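# Wind the cable around a held reel's hub

## Task

With one gripper holding the reel, pin the cable under one of that gripper's fingers at a point close to a cable end, then wrap the cable around the reel's hub for more than one full turn, keeping it within roughly one cable thickness of the hub over almost the entire turn (any cable doubling back between the flanges subtracts from the turn). Report completion only while that gripper keeps the reel steady and raised above the table, with every moving part of the other arm away from reel and cable and that arm not pressing hard against the holding arm.

## Robot and tools

Robot: two arms, left_arm and right_arm, each ending in a parallel two-finger gripper with a wrist camera. Bases in the scene frame: left_arm at (+0.030, +0.296, 0) m, right_arm at (-0.040, -0.234, 0) m, both turned only slightly about z. A camera stand sits behind them. Cameras: cam_high, cam_low, cam_left_wrist, cam_right_wrist, each 672x504.

Frame: the scene frame has its origin at table-top height, midway between the nominal bases; +x points out over the table, +y toward left_arm, +z up. Arm names do not match image left/right. Every position, orientation, target and offset uses these axes. A gripper's fingers extend along its own +z and separate along its own y. end_effector_position is the point between the pads, about 1 cm short of the tips; reported poses may be off by a few centimetres.

execute_actions(actions, cameras): actions is a list of actions; each action is a list of up to 15 rows, one per 1/30 s step, and a short action repeats its final row to fill 15 steps. Each row has exactly 14 numbers in [-1, 1]: dx, dy, dz, rx, ry, rz, opening for left_arm, then the same seven for right_arm, even if one arm stays idle. The first six per arm are an offset from that arm's Hand target as it was when the action began (every row measured from that same start, not from the prior row); 1.0 equals 0.6 m of travel or 180 degrees, and rx, ry, rz form one rotation vector about the gripper's own position. Sending the same offset again moves further. Six zeros re-request the current Hand target. Opening is absolute, not an offset: +1 fully open (0.094 m), -1 closed. Images come back only for an empty actions list or when cameras names them (["all"], a list of names, or []).

move(target, speed, blend, opening_speed, grip_force, blocking, cameras): target is one 14-number row laid out as above, or a list of up to 15 such rows; every row is an offset from the Hand targets at the move's start, not from the previous row. Grippers travel in straight lines, ignoring obstacles and the other arm, and all paths finish together, capped at 10 s. speed is the path top speed in m/s (0.002 to 2.9, default 0.25; rotation up to twice that in rad/s), one value or one per row. blend (m) rounds corners between rows; 0 stops at each. opening_speed sets how fast openings change on the -1..+1 scale per second (at least 0.2); use it when closing on something delicate. grip_force is the per-pad force cap in N, 10 to 50, one value or one per arm; it persists, and lower values close more slowly. blocking=false returns after about 0.5 s while motion continues. The result adds a move: line naming the ending (done, off_target, moving, held, fault) and any limits (paced = command clipped, held = steps withheld). done means within 10 mm and 2 degrees.

wait(seconds, cameras): 0 to 10 s, arms keep their last command; returns early if a running move ends. stop(cameras): brakes a running move, needing some distance. zoom_image(camera, region): region [x0, y0, x1, y1] in pixels of the newest image from that camera, at most 504 by 504. read_manual(section): licence texts only. finished_scene(scene): ends the current scene, irreversibly; scene is its number.

Result lines: Hand target is the last commanded pose after clipping, the base for the next offsets; the gripper often rests a bit short of it, so resend the missing amount as an offset. Tool commands lists current opening commands; to keep a gripper unchanged, resend its present value, since 0 is a real command (half open). grip_measured is the measured opening on the command scale; it tracks commands past first contact, so it does not reveal a grasp, and reads narrower than a squeezed part. grip_effort_nm is a smoothed motor effort (negative closing) with offset and friction, not pad force. Joint velocities may read within noise; Joint torques include the arm's weight and wrap at ±28 N m on joints 1 to 3. Calls with actions also list intermediate hand positions.

Control notes: orientation commands are clipped to 40 degrees from the current orientation each step. Friction and weight can leave a gripper a few cm off its target without any contact. A blocked arm keeps pushing until commanded back past its gripper. Avoid paths near an arm's own base, which can flip its shoulder posture; route around. Faster moves hit harder and stray more.

Avoid: dropping things or letting them leave the table; releasing moving parts; fast impacts on the table or fixtures; grippers, fingers or wrist cameras touching the other arm (a gripper closing on the other's fingers counts as a press, and the clearance check does not prevent this); loading a wrist-camera cable; holding loads at full stretch or pushing at unreachable poses, which heats motors (MOTOR HOT at 75 °C, fold at 90 °C, collapse at 100 °C). Loose objects may be nudged occasionally.

Each tool is called as a command line: name --argument value for each argument, lists and objects as JSON in quotes; but a table of rows of numbers goes row by row, as --pt "numbers of a row", without its own name.

## Session

execute_actions --actions '[]'

Scene clock: 0.00 s.
left_arm: end_effector_position=(+0.2139, +0.1045, +0.1827) grip_measured=+1.000 grip_effort_nm=n/a end_effector_quat_wxyz=(+0.564, -0.133, +0.811, -0.077) | right_arm: end_effector_position=(+0.1754, -0.1633, +0.1294) grip_measured=+1.000 grip_effort_nm=n/a end_effector_quat_wxyz=(+0.366, +0.101, +0.925, -0.028)
Joint positions: left_arm=[-1.507 1.272 0.812 -0.993 -1.208 -1.743 0.094] | right_arm=[0.743 0.858 0.636 -0.855 0.593 0.835 0.094]
Joint velocities: within noise
Joint torques (N m): no reading
Heat: left arm: 36 °C; right arm: 33 °C.
Hand target: left_arm +0.2152, +0.1051, +0.1891; +0.573, -0.134, +0.805, -0.079 | right_arm +0.1744, -0.1668, +0.1311; +0.367, +0.101, +0.924, -0.036
Tool commands: left_gripper/opening=+1.0 right_gripper/opening=+1.0

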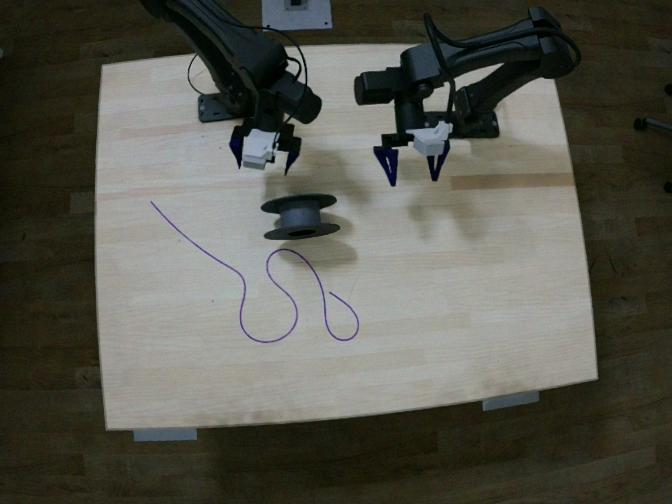

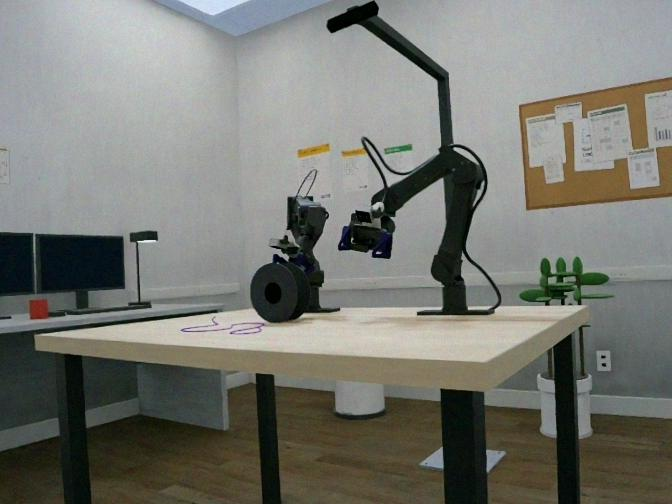

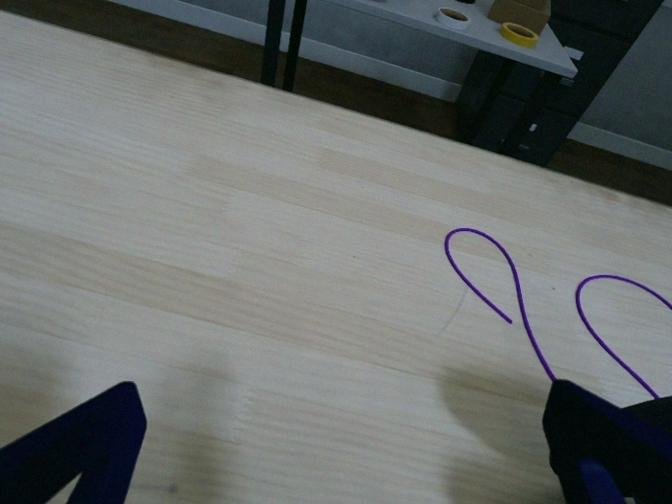

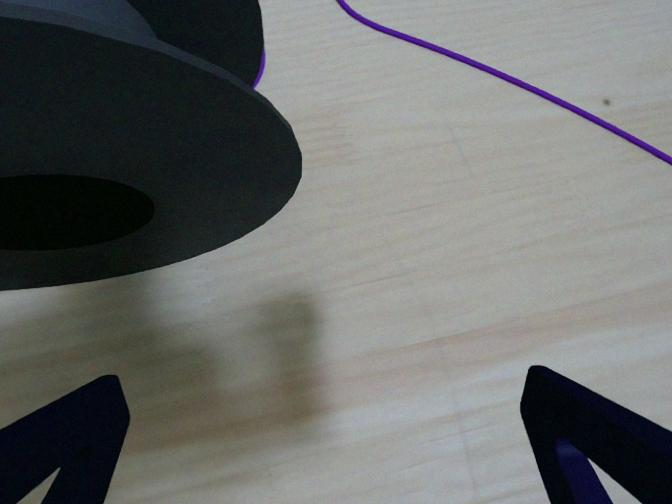

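zoom_image --camera "cam_high" --region '[130, 120, 470, 360]'

zoom_image --camera "cam_low" --region '[160, 190, 420, 350]'

Scaled by 1.482.

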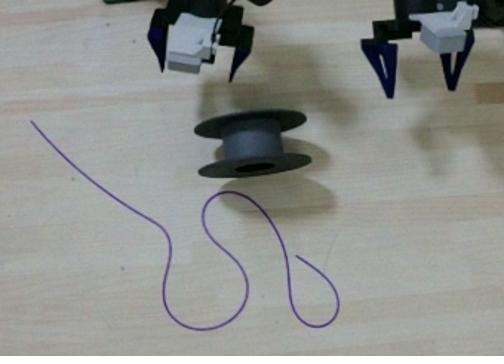

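Scaled by 1.938.

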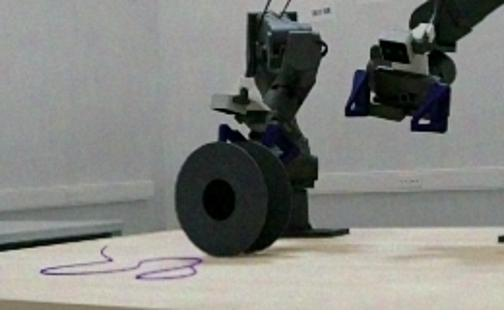

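move --pt "0 0 0 0 0 0 1 0.02 0.02 0.3 -0.06 0.07 0.18 1" --pt "0 0 0 0 0 0 1 0.1427 0.1113 0.3315 -0.174 0.2119 0.5387 1" --blend '[0.05,0]' --speed 0.4 --cameras '["all"]'

Scene clock: 324.33 s.
left_arm: end_effector_position=(+0.2139, +0.1045, +0.1825) grip_measured=+1.000 grip_effort_nm=-0.01 end_effector_quat_wxyz=(+0.564, -0.133, +0.812, -0.077) | right_arm: end_effector_position=(+0.2711, -0.0972, +0.3321) grip_measured=+1.000 grip_effort_nm=-0.01 end_effector_quat_wxyz=(-0.248, +0.677, -0.687, +0.092)
Joint positions: left_arm=[-1.507 1.272 0.812 -0.993 -1.208 -1.743 0.094] | right_arm=[0.377 1.576 2.049 -1.508 -0.008 -1.146 0.094]
Joint torques (N m): left_arm=[-0.03 -3.89 6.26 0.32 -0.73 -0.02] | right_arm=[0.73 -4.37 7.38 0.79 0.03 -0.07]
Heat: left arm: 37 °C; right arm: 35 °C.
Hand target: left_arm +0.2152, +0.1051, +0.1891; +0.573, -0.134, +0.805, -0.079 | right_arm +0.2600, -0.0999, +0.3300; +0.000, +0.707, -0.707, +0.000
Off the commanded pose: left_arm 0.007 m, 1 deg | right_arm 0.012 m, 31 deg.
joint sent to its limit (right arm) — joint 4 (wrist pitch), lower limit. The joint targets are off in orientation, not in position.
move: off_target (right_arm)

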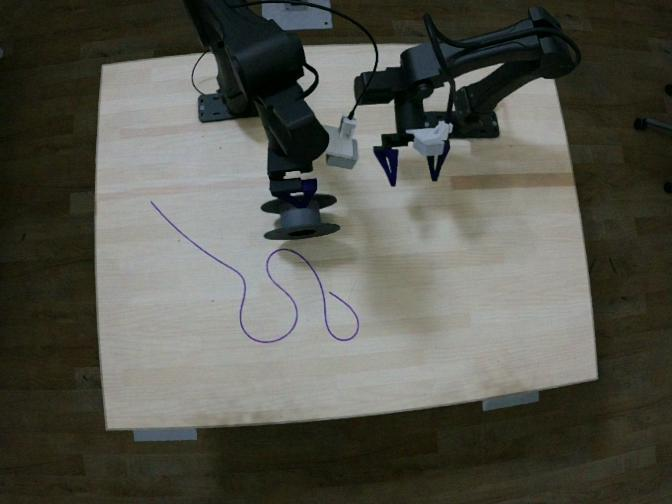

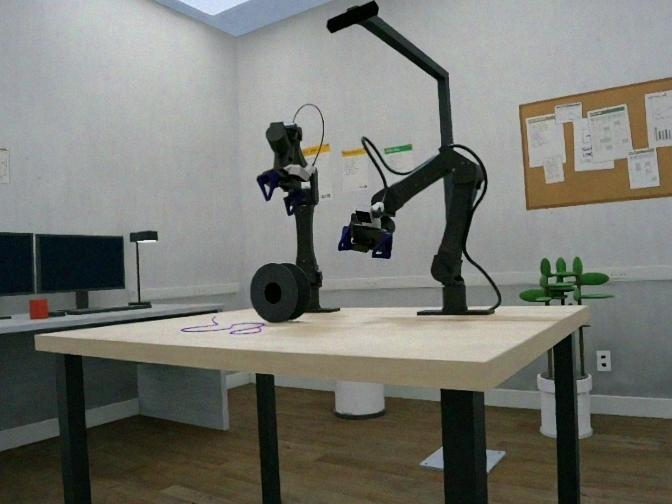

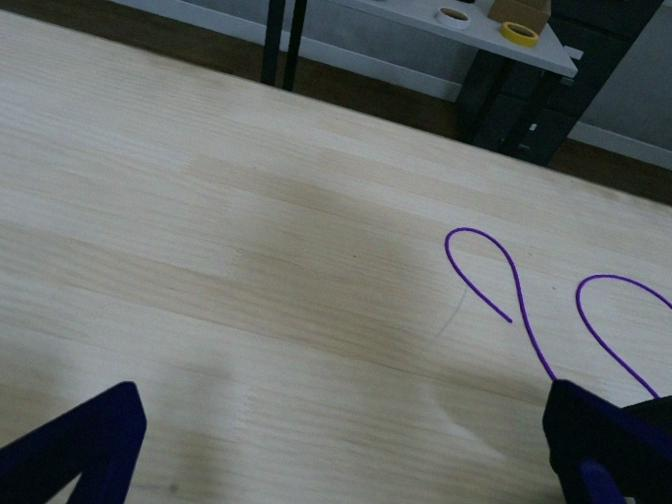

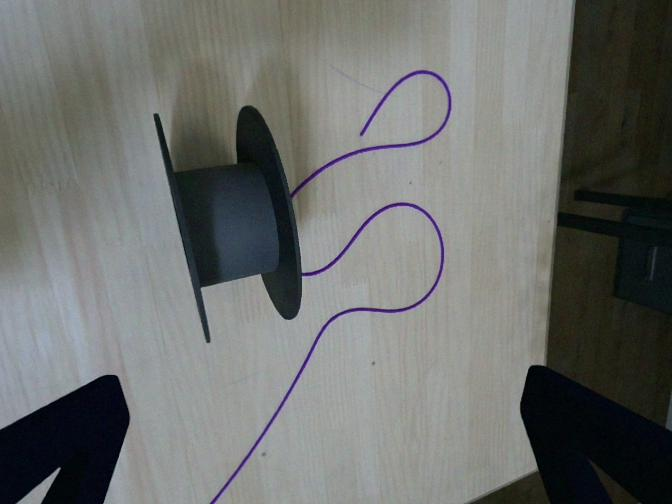

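move --target '[0.1913,0.3748,0.1848,0.0801,0.1427,-0.0603,1, 0.0817,0.0198,-0.2083,0,0,0.0261,1]' --speed 0.25 --cameras '["all"]'

Scene clock: 395.03 s.
left_arm: end_effector_position=(+0.3289, +0.3298, +0.2918) grip_measured=+1.000 grip_effort_nm=0.00 end_effector_quat_wxyz=(+0.377, -0.004, +0.926, +0.003) | right_arm: end_effector_position=(+0.3208, -0.0784, +0.2087) grip_measured=+1.000 grip_effort_nm=-0.01 end_effector_quat_wxyz=(-0.083, +0.733, -0.674, +0.035)
Joint positions: left_arm=[0.172 1.113 1.352 -1.043 0.118 0.126 0.094] | right_arm=[0.373 1.928 2.049 -1.512 -0.005 -1.251 0.094]
Joint torques (N m): left_arm=[0.69 -1.7 8.66 1.16 0.21 0.08] | right_arm=[-0.85 -8.02 6.02 0.16 0.04 -0.06]
Heat: left arm: 36 °C; right arm: 37 °C.
Hand target: left_arm +0.3300, +0.3300, +0.3000; +0.382, +0.000, +0.924, +0.000 | right_arm +0.3089, -0.0881, +0.2052; +0.000, +0.736, -0.677, +0.000
Off the commanded pose: left_arm 0.008 m, 1 deg | right_arm 0.016 m, 10 deg.
joint sent to its limit (right arm) — joint 4 (wrist pitch), lower limit. The joint targets are off in orientation, not in position.
move: off_target (right_arm)

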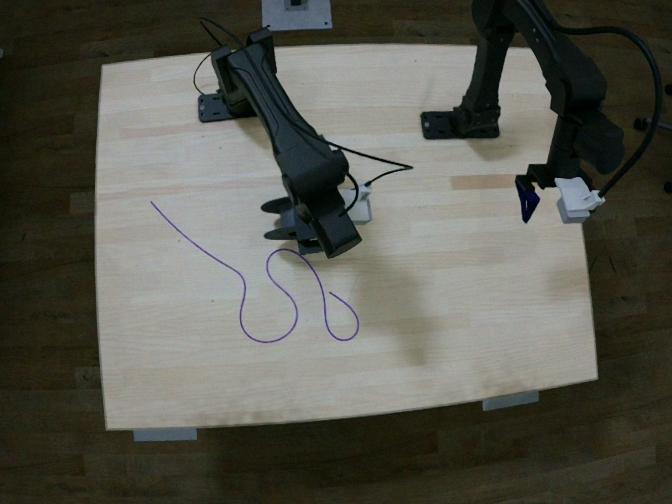

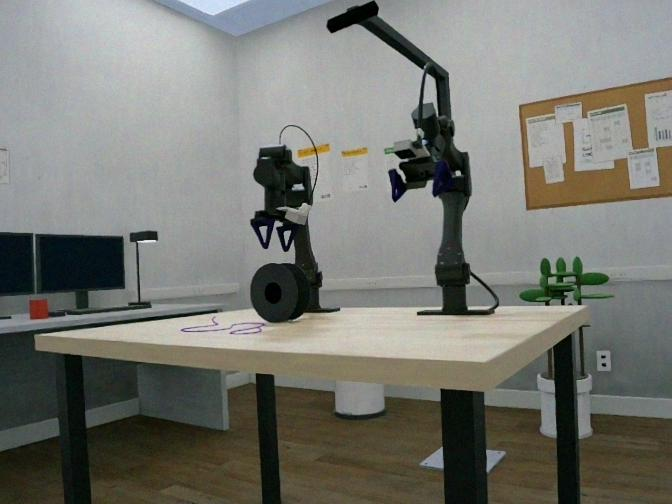

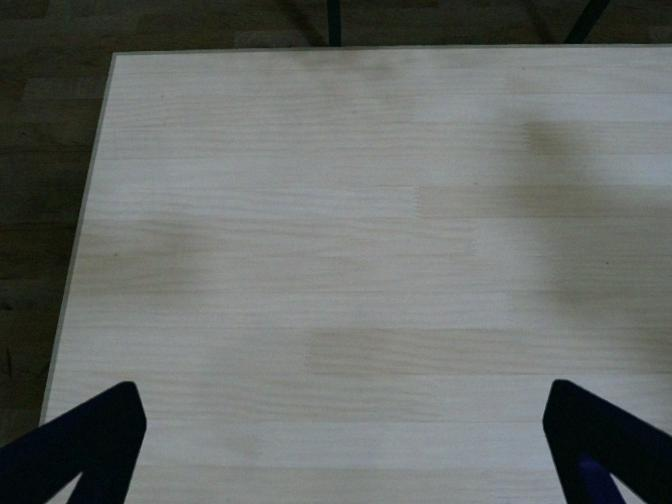

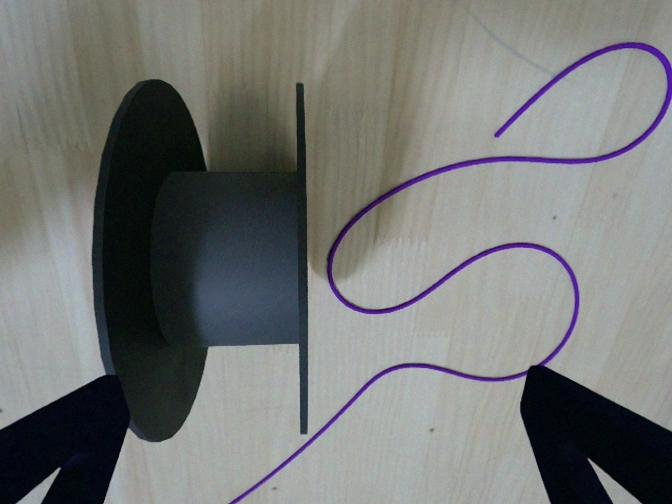

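move --target '[0,0,0,0,0,0,1, -0.0282,-0.0037,-0.0337,0,0,-0.015,1]' --speed 0.15 --cameras '["cam_right_wrist"]'

Scene clock: 434.97 s.
left_arm: end_effector_position=(+0.3288, +0.3297, +0.2917) grip_measured=+1.000 grip_effort_nm=0.00 end_effector_quat_wxyz=(+0.377, -0.003, +0.926, +0.003) | right_arm: end_effector_position=(+0.3099, -0.0836, +0.1892) grip_measured=+1.000 grip_effort_nm=-0.01 end_effector_quat_wxyz=(-0.050, +0.720, -0.692, +0.021)
Joint positions: left_arm=[0.172 1.113 1.352 -1.044 0.119 0.126 0.094] | right_arm=[0.373 1.928 1.978 -1.513 -0.002 -1.209 0.094]
Joint torques (N m): left_arm=[0.69 -1.69 8.66 1.17 0.14 0.05] | right_arm=[0.29 -8.77 4.55 0.02 0.05 0.11]
Heat: left arm: 36 °C; right arm: 36 °C.
Hand target: left_arm +0.3300, +0.3299, +0.3001; +0.382, +0.000, +0.924, +0.000 | right_arm +0.2920, -0.0903, +0.1850; +0.000, +0.720, -0.694, +0.000
Off the commanded pose: left_arm 0.008 m, 1 deg | right_arm 0.020 m, 6 deg.
joint sent to its limit (right arm) — joint 4 (wrist pitch), lower limit. The joint targets still meet the commanded pose.
move: off_target (right_arm)
Images, in order (width x height): cam_right_wrist 672x504.

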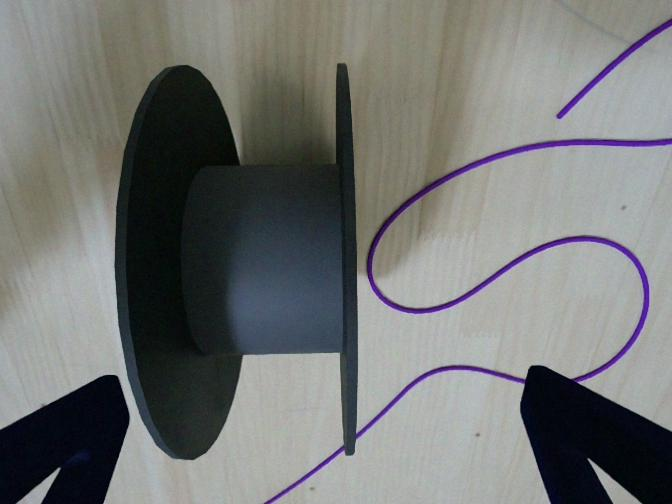

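move --target '[0,0,0,0,0,0,1, -0.03,-0.0125,-0.015,0,0,-0.005,1]' --speed 0.15 --cameras '["cam_right_wrist"]'

Scene clock: 463.80 s.
left_arm: end_effector_position=(+0.3288, +0.3297, +0.2917) grip_measured=+1.000 grip_effort_nm=0.00 end_effector_quat_wxyz=(+0.377, -0.003, +0.926, +0.003) | right_arm: end_effector_position=(+0.2883, -0.0928, +0.1730) grip_measured=+1.000 grip_effort_nm=-0.01 end_effector_quat_wxyz=(-0.016, +0.715, -0.699, +0.006)
Joint positions: left_arm=[0.172 1.113 1.352 -1.044 0.119 0.126 0.094] | right_arm=[0.373 1.889 1.865 -1.513 -0.002 -1.192 0.094]
Joint torques (N m): left_arm=[0.69 -1.69 8.66 1.17 0.14 0.05] | right_arm=[0.36 -9.94 4.48 0.09 0.03 0.08]
Heat: left arm: 36 °C; right arm: 34 °C.
Hand target: left_arm +0.3300, +0.3299, +0.3001; +0.382, +0.000, +0.924, +0.000 | right_arm +0.2740, -0.0978, +0.1759; +0.000, +0.714, -0.700, +0.000
Off the commanded pose: left_arm 0.008 m, 1 deg | right_arm 0.015 m, 2 deg.
move: off_target (right_arm)
Images, in order (width x height): cam_right_wrist 672x504.

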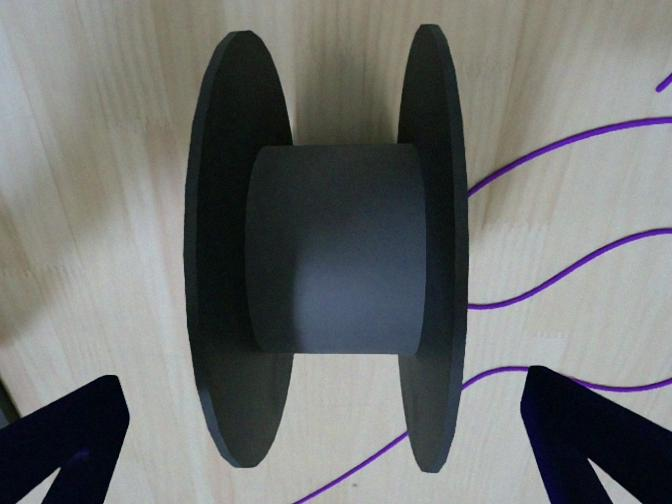

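move --target '[0,0,0,0,0,0,1, 0.002,0.001,-0.05,0,0,0,1]' --speed 0.1 --cameras '["cam_right_wrist","cam_low"]'

Scene clock: 472.23 s.
left_arm: end_effector_position=(+0.3288, +0.3297, +0.2917) grip_measured=+1.000 grip_effort_nm=0.00 end_effector_quat_wxyz=(+0.377, -0.003, +0.926, +0.003) | right_arm: end_effector_position=(+0.2810, -0.0959, +0.1424) grip_measured=+1.000 grip_effort_nm=-0.01 end_effector_quat_wxyz=(+0.001, +0.715, -0.699, -0.001)
Joint positions: left_arm=[0.172 1.113 1.352 -1.044 0.119 0.126 0.094] | right_arm=[0.373 1.875 1.724 -1.422 -0.002 -1.191 0.094]
Joint torques (N m): left_arm=[0.69 -1.68 8.68 1.17 0.14 0.05] | right_arm=[0.39 -9.96 4.62 0.38 0.03 0.09]
Heat: left arm: 36 °C; right arm: 34 °C.
Hand target: left_arm +0.3300, +0.3299, +0.3001; +0.382, +0.000, +0.924, +0.000 | right_arm +0.2753, -0.0972, +0.1459; +0.000, +0.714, -0.700, +0.000
Off the commanded pose: left_arm 0.008 m, 1 deg | right_arm 0.007 m, 0 deg.
move: done
Images, in order (width x height): cam_low 672x504, cam_right_wrist 672x504.

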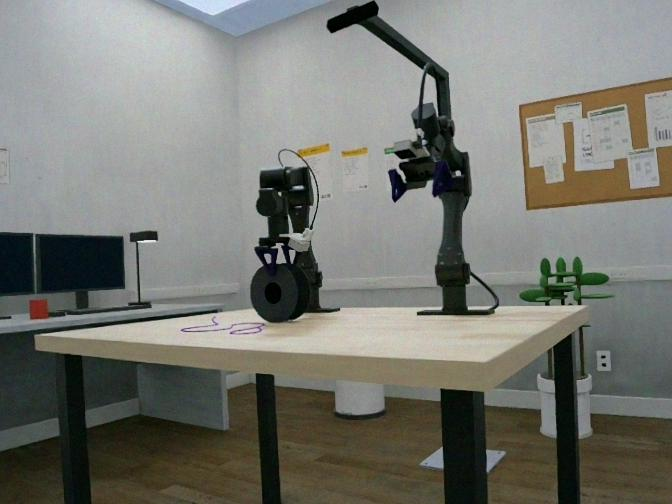

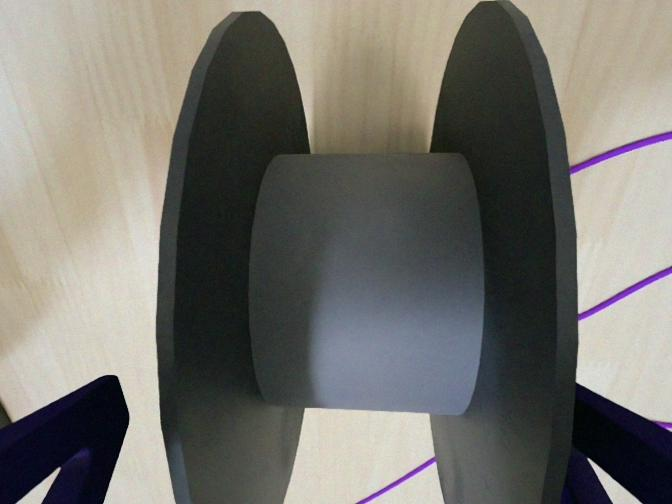

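move --target '[0,0,0,0,0,0,1, 0.019,0.006,0,0,0,0,1]' --speed 0.08 --cameras '["cam_right_wrist"]'

Scene clock: 480.17 s.
left_arm: end_effector_position=(+0.3288, +0.3297, +0.2917) grip_measured=+1.000 grip_effort_nm=-0.01 end_effector_quat_wxyz=(+0.377, -0.003, +0.926, +0.003) | right_arm: end_effector_position=(+0.2850, -0.0942, +0.1438) grip_measured=+1.000 grip_effort_nm=-0.01 end_effector_quat_wxyz=(-0.003, +0.715, -0.699, +0.000)
Joint positions: left_arm=[0.172 1.113 1.352 -1.044 0.119 0.126 0.094] | right_arm=[0.373 1.884 1.742 -1.422 -0.002 -1.191 0.094]
Joint torques (N m): left_arm=[0.69 -1.69 8.69 1.17 0.14 0.05] | right_arm=[0.1 -7.01 8.21 0.25 0.04 0.06]
Heat: left arm: 36 °C; right arm: 34 °C.
Hand target: left_arm +0.3300, +0.3299, +0.3001; +0.382, +0.000, +0.924, +0.000 | right_arm +0.2867, -0.0936, +0.1459; +0.000, +0.714, -0.700, +0.000
Off the commanded pose: left_arm 0.008 m, 1 deg | right_arm 0.003 m, 0 deg.
move: done
Images, in order (width x height): cam_right_wrist 672x504.

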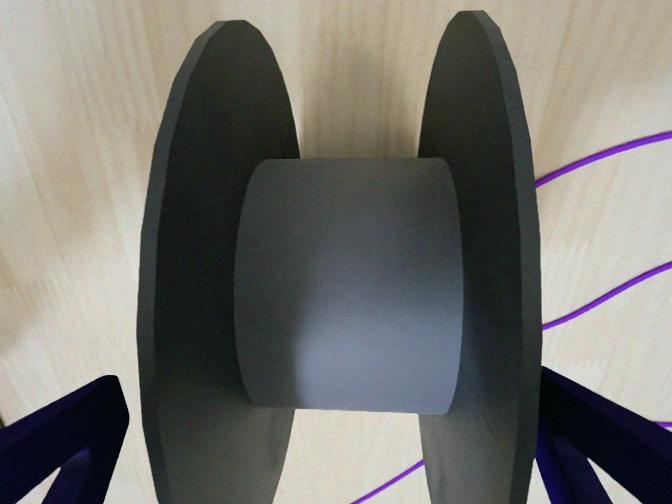

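move --target '[0,0,0,0,0,0,1, 0,0,0,0,0,0,0.1]' --speed 0.08 --grip_force '[50,30]' --opening_speed 0.5 --cameras '["cam_right_wrist"]'

Scene clock: 487.10 s.
left_arm: end_effector_position=(+0.3288, +0.3297, +0.2917) grip_measured=+1.000 grip_effort_nm=-0.01 end_effector_quat_wxyz=(+0.377, -0.003, +0.926, +0.003) | right_arm: end_effector_position=(+0.2859, -0.0945, +0.1438) grip_measured=+0.397 grip_effort_nm=-0.66 end_effector_quat_wxyz=(-0.004, +0.715, -0.699, +0.003)
Joint positions: left_arm=[0.172 1.113 1.352 -1.044 0.119 0.126 0.094] | right_arm=[0.373 1.884 1.742 -1.419 0.002 -1.191 0.066]
Joint torques (N m): left_arm=[0.7 -1.68 8.66 1.17 0.14 0.05] | right_arm=[0.06 -6.98 8.23 0.23 -0.02 0.06]
Heat: left arm: 37 °C; right arm: 35 °C.
Hand target: left_arm +0.3300, +0.3299, +0.3001; +0.382, +0.000, +0.924, +0.000 | right_arm +0.2866, -0.0936, +0.1459; +0.000, +0.714, -0.700, +0.000
Off the commanded pose: left_arm 0.008 m, 1 deg | right_arm 0.002 m, 1 deg.
grip_force (N): 50, 30
move: done
Images, in order (width x height): cam_right_wrist 672x504.

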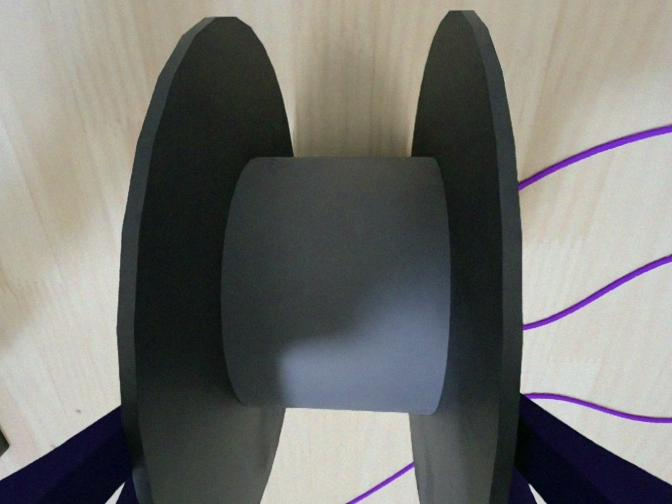

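move --pt "0 0 0 0 0 0 1 0 0 0.0667 0 0 0 0.1" --pt "0 0 0 0 0 0 1 0.049 0.221 0.0752 0.0948 -0.1325 -0.6063 0.1" --blend '[0.01,0]' --speed '[0.1,0.22]' --cameras '["all"]'

Scene clock: 554.60 s.
left_arm: end_effector_position=(+0.3288, +0.3297, +0.2917) grip_measured=+1.000 grip_effort_nm=0.00 end_effector_quat_wxyz=(+0.377, -0.003, +0.926, +0.003) | right_arm: end_effector_position=(+0.3143, +0.0429, +0.1837) grip_measured=+0.395 grip_effort_nm=-0.67 end_effector_quat_wxyz=(+0.201, +0.167, +0.965, -0.024)
Joint positions: left_arm=[0.172 1.113 1.352 -1.044 0.119 0.126 0.094] | right_arm=[0.773 2.121 2.181 -1.435 0.36 1.109 0.066]
Joint torques (N m): left_arm=[0.69 -1.68 8.66 1.17 0.14 0.05] | right_arm=[0.51 -9.29 8.94 0.5 0.5 0.11]
Heat: left arm: 37 °C; right arm: 36 °C.
Hand target: left_arm +0.3300, +0.3299, +0.3001; +0.382, +0.000, +0.924, +0.000 | right_arm +0.3160, +0.0390, +0.1909; +0.213, +0.170, +0.961, -0.037
Off the commanded pose: left_arm 0.008 m, 1 deg | right_arm 0.008 m, 2 deg.
grip_force (N): 50, 30
move: done

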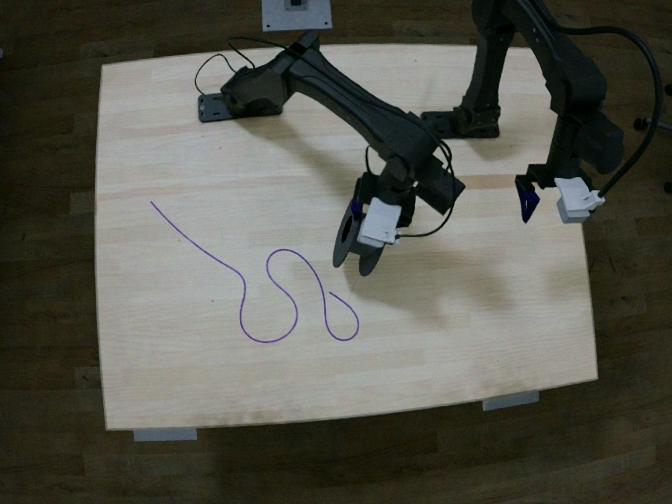

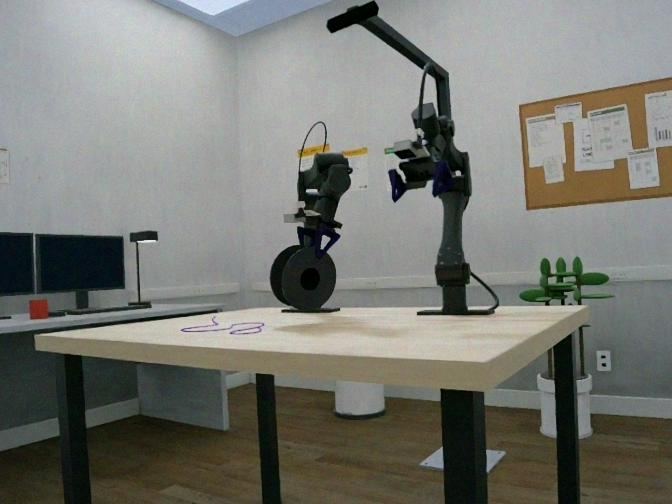

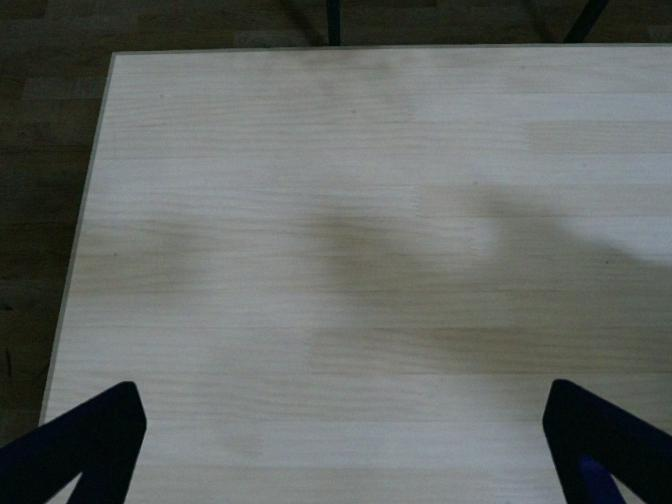

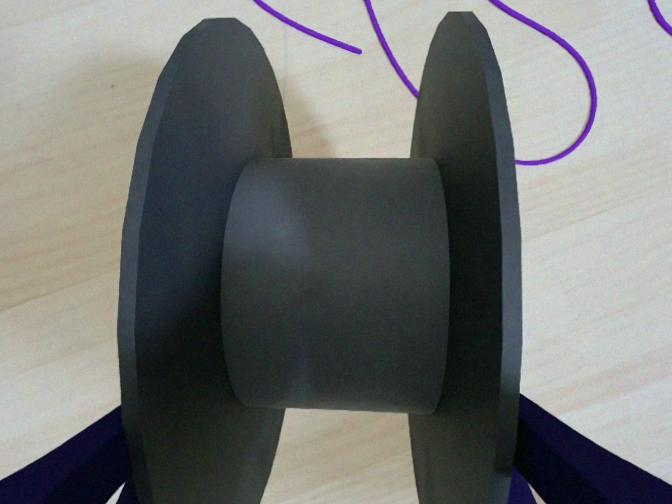

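move --target '[0,0,0,0,0,0,1, 0,0,-0.0667,0,0,0,0.1]' --speed 0.06 --cameras '["cam_low"]'

Scene clock: 561.00 s.
left_arm: end_effector_position=(+0.3288, +0.3297, +0.2917) grip_measured=+1.000 grip_effort_nm=0.00 end_effector_quat_wxyz=(+0.377, -0.003, +0.926, +0.003) | right_arm: end_effector_position=(+0.3132, +0.0385, +0.1473) grip_measured=+0.387 grip_effort_nm=-0.67 end_effector_quat_wxyz=(+0.196, +0.165, +0.966, -0.043)
Joint positions: left_arm=[0.172 1.113 1.352 -1.044 0.119 0.126 0.094] | right_arm=[0.773 2.105 2.011 -1.318 0.374 1.112 0.065]
Joint torques (N m): left_arm=[0.7 -1.68 8.66 1.17 0.14 0.05] | right_arm=[0.44 -11.36 4.45 1.1 0.36 0.11]
Heat: left arm: 37 °C; right arm: 37 °C.
Hand target: left_arm +0.3300, +0.3299, +0.3001; +0.382, +0.000, +0.924, +0.000 | right_arm +0.3160, +0.0390, +0.1510; +0.213, +0.170, +0.961, -0.037
Off the commanded pose: left_arm 0.008 m, 1 deg | right_arm 0.005 m, 2 deg.
grip_force (N): 50, 30
move: done
Images, in order (width x height): cam_low 672x504.

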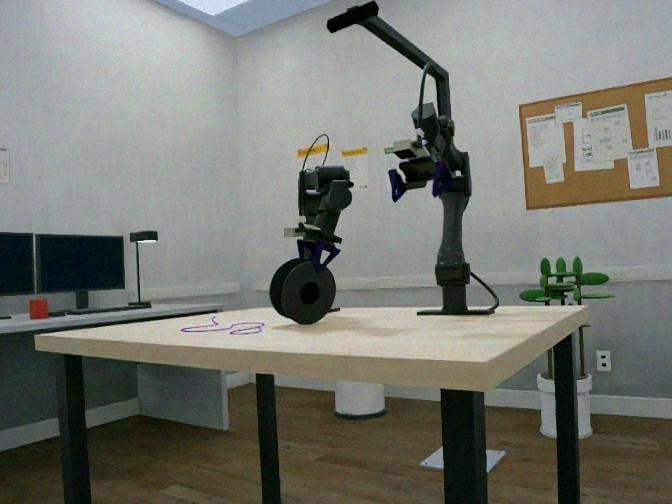

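move --target '[0,0,0,0,0,0,1, 0,0,-0.01,0,0,0,0.1]' --speed 0.03 --cameras '[]'

move --target '[0,0,0,0,0,0,1, 0,0,-0.005,0,0,0,0.1]' --speed 0.03 --cameras '["cam_low","cam_right_wrist"]'

Scene clock: 564.80 s.
left_arm: end_effector_position=(+0.3288, +0.3297, +0.2917) grip_measured=+1.000 grip_effort_nm=0.00 end_effector_quat_wxyz=(+0.377, -0.003, +0.926, +0.003) | right_arm: end_effector_position=(+0.3150, +0.0366, +0.1474) grip_measured=+0.386 grip_effort_nm=-0.67 end_effector_quat_wxyz=(+0.205, +0.167, +0.963, -0.043)
Joint positions: left_arm=[0.172 1.113 1.352 -1.044 0.119 0.126 0.094] | right_arm=[0.773 2.092 1.985 -1.294 0.389 1.112 0.065]
Joint torques (N m): left_arm=[0.69 -1.69 8.68 1.17 0.14 0.05] | right_arm=[0.46 -10.54 4.19 1.16 0.26 0.11]
Heat: left arm: 37 °C; right arm: 36 °C.
Hand target: left_arm +0.3300, +0.3299, +0.3001; +0.382, +0.000, +0.924, +0.000 | right_arm +0.3161, +0.0390, +0.1451; +0.213, +0.170, +0.961, -0.037
Off the commanded pose: left_arm 0.008 m, 1 deg | right_arm 0.004 m, 1 deg.
grip_force (N): 50, 30
move: done
No camera images: "cameras" was empty.

Scene clock: 565.57 s.
left_arm: end_effector_position=(+0.3288, +0.3297, +0.2917) grip_measured=+1.000 grip_effort_nm=0.00 end_effector_quat_wxyz=(+0.377, -0.003, +0.926, +0.003) | right_arm: end_effector_position=(+0.3157, +0.0357, +0.1472) grip_measured=+0.385 grip_effort_nm=-0.66 end_effector_quat_wxyz=(+0.210, +0.167, +0.962, -0.043)
Joint positions: left_arm=[0.172 1.113 1.352 -1.044 0.119 0.126 0.094] | right_arm=[0.773 2.086 1.972 -1.283 0.397 1.112 0.065]
Joint torques (N m): left_arm=[0.69 -1.7 8.66 1.17 0.14 0.05] | right_arm=[0.46 -10.09 4.04 1.19 0.18 0.1]
Heat: left arm: 37 °C; right arm: 36 °C.
Hand target: left_arm +0.3300, +0.3299, +0.3001; +0.382, +0.000, +0.924, +0.000 | right_arm +0.3161, +0.0391, +0.1420; +0.213, +0.170, +0.961, -0.037
Off the commanded pose: left_arm 0.008 m, 1 deg | right_arm 0.006 m, 1 deg.
grip_force (N): 50, 30
move: done
Images, in order (width x height): cam_low 672x504, cam_right_wrist 672x504.

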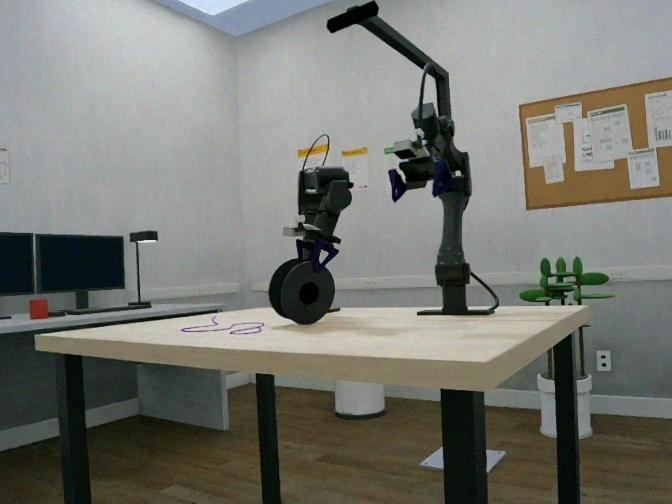

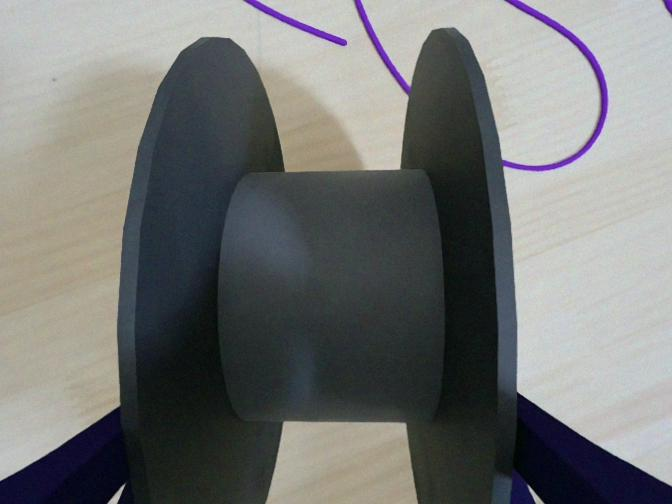

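move --target '[0,0,0,0,0,0,1, 0,-0.004,0.008,0,0,0,0.1]' --speed 0.03 --cameras '[]'

move --target '[0,0,0,0,0,0,1, 0,0,0,0,0,0,1]' --speed 0.05 --opening_speed 0.4 --cameras '["cam_low","cam_right_wrist"]'

Scene clock: 576.80 s.
left_arm: end_effector_position=(+0.3288, +0.3297, +0.2917) grip_measured=+1.000 grip_effort_nm=0.00 end_effector_quat_wxyz=(+0.377, -0.003, +0.926, +0.003) | right_arm: end_effector_position=(+0.3158, +0.0356, +0.1476) grip_measured=+0.385 grip_effort_nm=-0.67 end_effector_quat_wxyz=(+0.210, +0.168, +0.962, -0.043)
Joint positions: left_arm=[0.172 1.113 1.352 -1.044 0.119 0.126 0.094] | right_arm=[0.773 2.085 1.972 -1.283 0.397 1.112 0.065]
Joint torques (N m): left_arm=[0.69 -1.69 8.68 1.18 0.14 0.05] | right_arm=[0.12 -10.58 4.75 1.04 0.19 0.06]
Heat: left arm: 37 °C; right arm: 35 °C.
Hand target: left_arm +0.3300, +0.3299, +0.3001; +0.382, +0.000, +0.924, +0.000 | right_arm +0.3161, +0.0366, +0.1469; +0.213, +0.170, +0.961, -0.037
Off the commanded pose: left_arm 0.008 m, 1 deg | right_arm 0.001 m, 1 deg.
grip_force (N): 50, 30
move: done
No camera images: "cameras" was empty.

Scene clock: 579.27 s.
left_arm: end_effector_position=(+0.3288, +0.3297, +0.2917) grip_measured=+1.000 grip_effort_nm=0.00 end_effector_quat_wxyz=(+0.377, -0.003, +0.926, +0.003) | right_arm: end_effector_position=(+0.3185, +0.0396, +0.1481) grip_measured=+0.997 grip_effort_nm=0.13 end_effector_quat_wxyz=(+0.214, +0.169, +0.962, -0.033)
Joint positions: left_arm=[0.172 1.113 1.352 -1.044 0.119 0.126 0.094] | right_arm=[0.773 2.085 1.972 -1.262 0.392 1.112 0.094]
Joint torques (N m): left_arm=[0.69 -1.69 8.66 1.17 0.14 0.05] | right_arm=[0.1 -10.69 4.75 0.87 0.21 0.06]
Heat: left arm: 37 °C; right arm: 35 °C.
Hand target: left_arm +0.3300, +0.3299, +0.3001; +0.382, +0.000, +0.924, +0.000 | right_arm +0.3161, +0.0366, +0.1469; +0.213, +0.170, +0.961, -0.037
Off the commanded pose: left_arm 0.008 m, 1 deg | right_arm 0.004 m, 0 deg.
grip_force (N): 50, 30
move: done
Images, in order (width x height): cam_low 672x504, cam_right_wrist 672x504.

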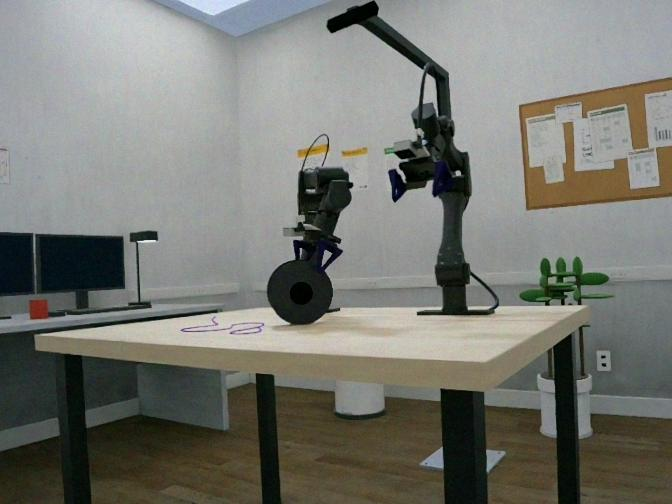

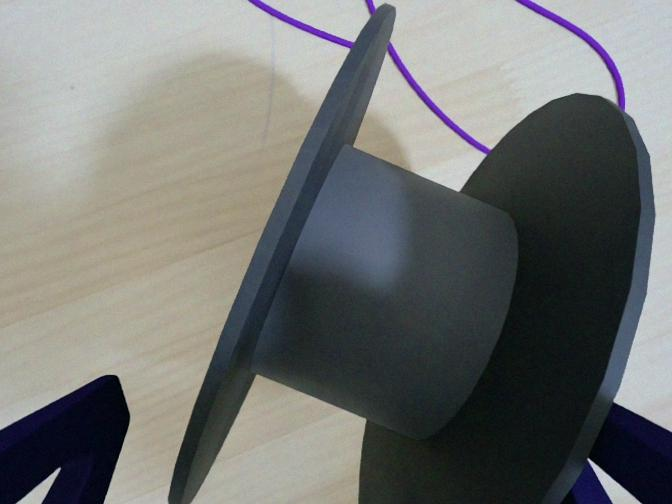

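wait --seconds 0.1 --cameras '["cam_high","cam_right_wrist"]'

Scene clock: 597.13 s.
left_arm: end_effector_position=(+0.3288, +0.3297, +0.2917) grip_measured=+1.000 grip_effort_nm=-0.01 end_effector_quat_wxyz=(+0.377, -0.003, +0.926, +0.003) | right_arm: end_effector_position=(+0.3185, +0.0396, +0.1481) grip_measured=+0.997 grip_effort_nm=0.13 end_effector_quat_wxyz=(+0.214, +0.169, +0.962, -0.033)
Joint positions: left_arm=[0.172 1.113 1.352 -1.044 0.119 0.126 0.094] | right_arm=[0.773 2.085 1.972 -1.262 0.392 1.112 0.094]
Joint torques (N m): left_arm=[0.68 -1.69 8.65 1.17 0.15 0.05] | right_arm=[0.06 -10.69 4.71 0.85 0.24 0.06]
Heat: left arm: 37 °C; right arm: 34 °C.
Hand target: left_arm +0.3300, +0.3299, +0.3001; +0.382, +0.000, +0.924, +0.000 | right_arm +0.3161, +0.0366, +0.1469; +0.213, +0.170, +0.961, -0.037
Tool commands: left_gripper/opening=+1.0 right_gripper/opening=+1.0
Off the commanded pose: left_arm 0.008 m, 1 deg | right_arm 0.004 m, 0 deg.
grip_force (N): 50, 30
wait: 0.10 s; at rest from the start
Images, in order (width x height): cam_high 672x504, cam_right_wrist 672x504.

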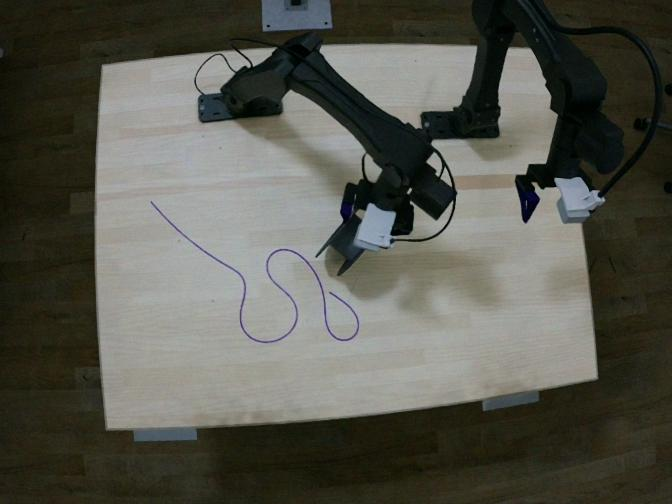

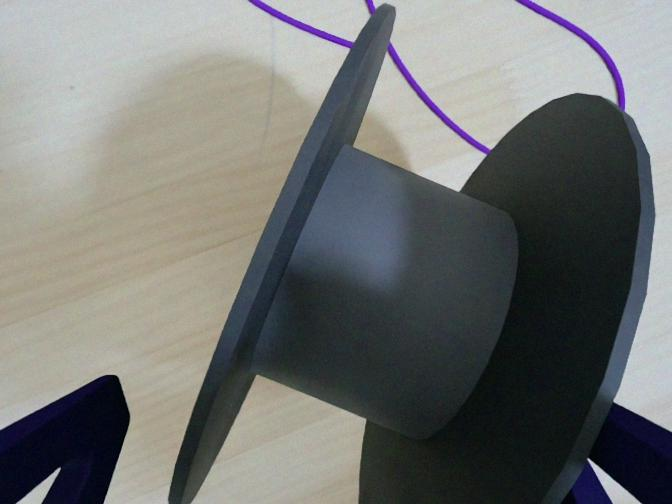

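move --target '[0,0,0,0,0,0,1, 0,0,0,0,0,0,0.38]' --speed 0.05 --grip_force '[50,20]' --opening_speed 0.3 --cameras '["cam_high","cam_right_wrist"]'

Scene clock: 625.73 s.
left_arm: end_effector_position=(+0.3288, +0.3297, +0.2917) grip_measured=+1.000 grip_effort_nm=-0.01 end_effector_quat_wxyz=(+0.377, -0.003, +0.926, +0.003) | right_arm: end_effector_position=(+0.3190, +0.0391, +0.1484) grip_measured=+0.432 grip_effort_nm=-0.44 end_effector_quat_wxyz=(+0.215, +0.169, +0.961, -0.034)
Joint positions: left_arm=[0.172 1.113 1.352 -1.044 0.119 0.126 0.094] | right_arm=[0.773 2.085 1.972 -1.262 0.397 1.112 0.067]
Joint torques (N m): left_arm=[0.69 -1.69 8.68 1.17 0.14 0.05] | right_arm=[0.09 -10.67 4.77 0.86 0.2 0.07]
Heat: left arm: 37 °C; right arm: 35 °C.
Hand target: left_arm +0.3300, +0.3299, +0.3001; +0.382, +0.000, +0.924, +0.000 | right_arm +0.3161, +0.0366, +0.1469; +0.213, +0.170, +0.961, -0.037
Off the commanded pose: left_arm 0.008 m, 1 deg | right_arm 0.004 m, 0 deg.
grip_force (N): 50, 20
move: done
Images, in order (width x height): cam_high 672x504, cam_right_wrist 672x504.

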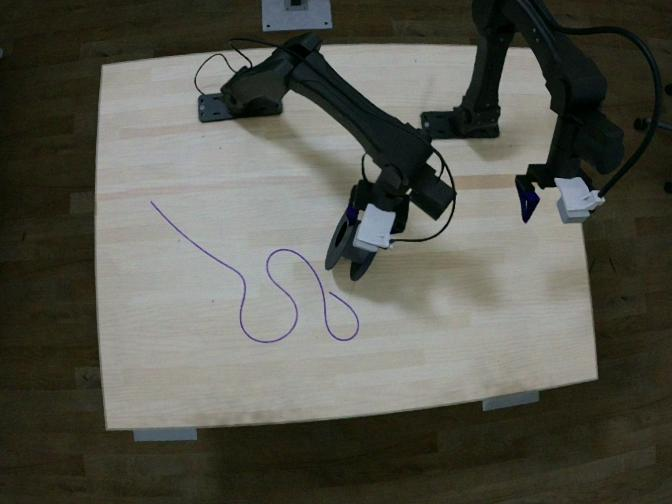

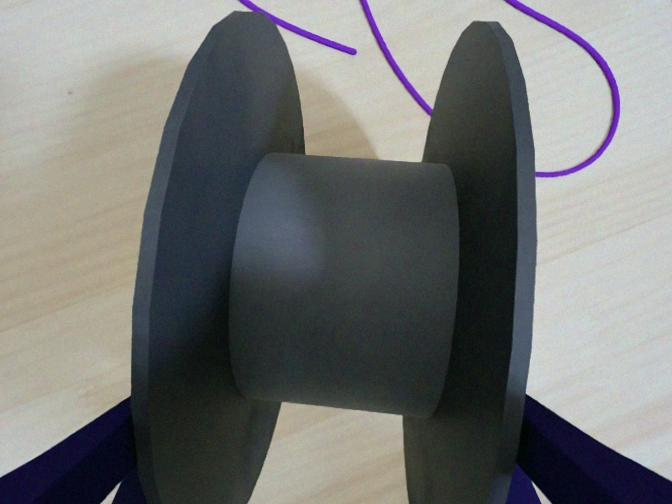

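move --target '[0,0,0,0,0,0,1, 0,0,0,0,0,0,1]' --speed 0.05 --opening_speed 0.3 --cameras '["cam_low","cam_right_wrist"]'

Scene clock: 631.33 s.
left_arm: end_effector_position=(+0.3288, +0.3297, +0.2917) grip_measured=+1.000 grip_effort_nm=-0.01 end_effector_quat_wxyz=(+0.377, -0.003, +0.926, +0.003) | right_arm: end_effector_position=(+0.3185, +0.0399, +0.1481) grip_measured=+0.997 grip_effort_nm=0.13 end_effector_quat_wxyz=(+0.214, +0.169, +0.962, -0.033)
Joint positions: left_arm=[0.172 1.113 1.352 -1.044 0.119 0.126 0.094] | right_arm=[0.773 2.085 1.972 -1.262 0.391 1.112 0.094]
Joint torques (N m): left_arm=[0.68 -1.68 8.68 1.17 0.14 0.05] | right_arm=[0.09 -10.7 4.67 0.85 0.25 0.06]
Heat: left arm: 37 °C; right arm: 35 °C.
Hand target: left_arm +0.3300, +0.3299, +0.3001; +0.382, +0.000, +0.924, +0.000 | right_arm +0.3161, +0.0366, +0.1469; +0.213, +0.170, +0.961, -0.037
Off the commanded pose: left_arm 0.008 m, 1 deg | right_arm 0.004 m, 1 deg.
grip_force (N): 50, 20
move: done
Images, in order (width x height): cam_low 672x504, cam_right_wrist 672x504.

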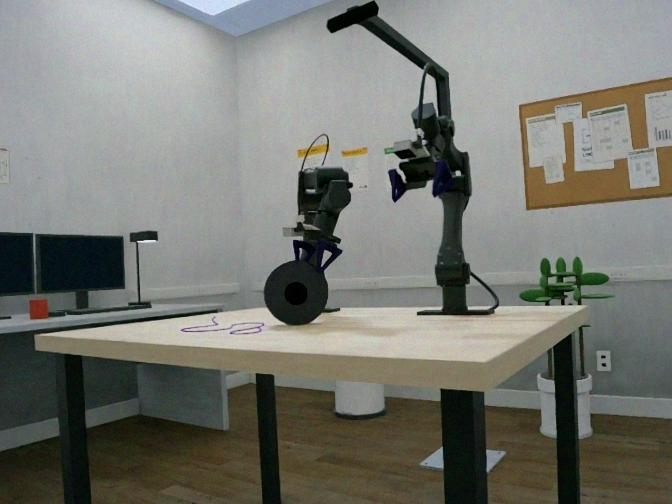

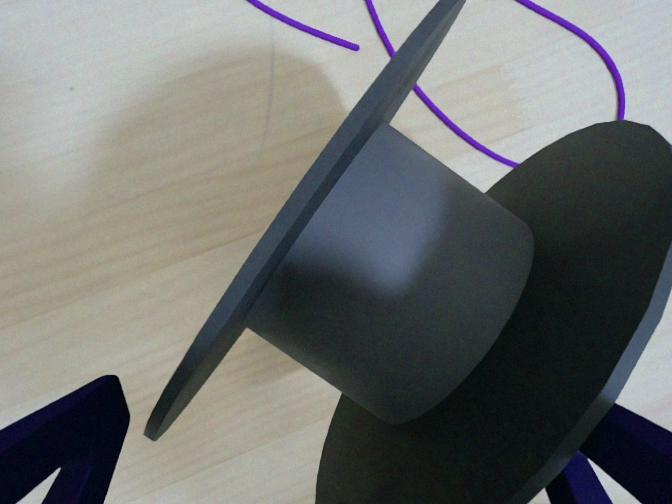

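zoom_image --camera "cam_low" --region '[230, 200, 400, 340]'

Scaled by 2.965.

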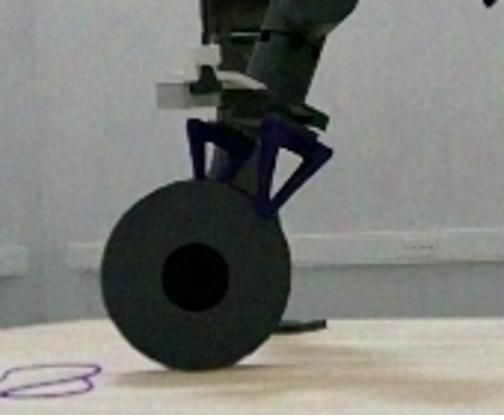

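move --target '[0,0,0,0,0,0,1, 0,0,0,0,0,0,0.15]' --speed 0.05 --grip_force '[50,35]' --opening_speed 0.3 --cameras '["cam_right_wrist"]'

Scene clock: 848.07 s.
left_arm: end_effector_position=(+0.3288, +0.3297, +0.2917) grip_measured=+1.000 grip_effort_nm=0.00 end_effector_quat_wxyz=(+0.377, -0.003, +0.926, +0.003) | right_arm: end_effector_position=(+0.3191, +0.0392, +0.1485) grip_measured=+0.412 grip_effort_nm=-0.76 end_effector_quat_wxyz=(+0.216, +0.169, +0.961, -0.034)
Joint positions: left_arm=[0.172 1.113 1.352 -1.044 0.119 0.126 0.094] | right_arm=[0.773 2.085 1.972 -1.262 0.397 1.112 0.066]
Joint torques (N m): left_arm=[0.7 -1.68 8.66 1.17 0.14 0.05] | right_arm=[0.06 -10.62 4.72 0.83 0.19 0.07]
Heat: left arm: 38 °C; right arm: 38 °C.
Hand target: left_arm +0.3300, +0.3299, +0.3001; +0.382, +0.000, +0.924, +0.000 | right_arm +0.3161, +0.0366, +0.1469; +0.213, +0.170, +0.961, -0.037
Off the commanded pose: left_arm 0.008 m, 1 deg | right_arm 0.004 m, 0 deg.
grip_force (N): 50, 35
move: done
Images, in order (width x height): cam_right_wrist 672x504.

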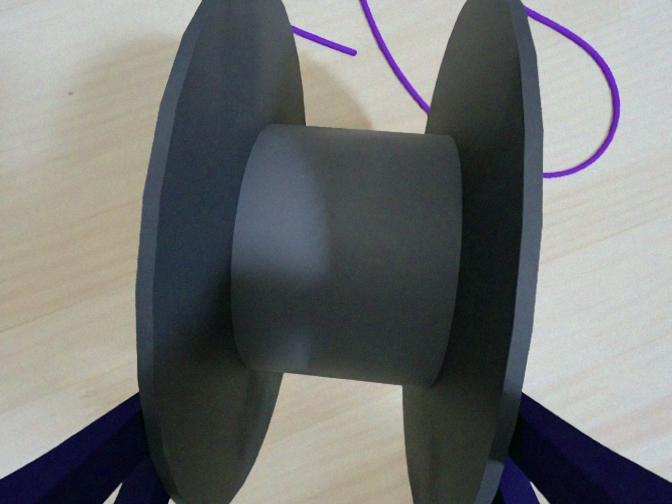

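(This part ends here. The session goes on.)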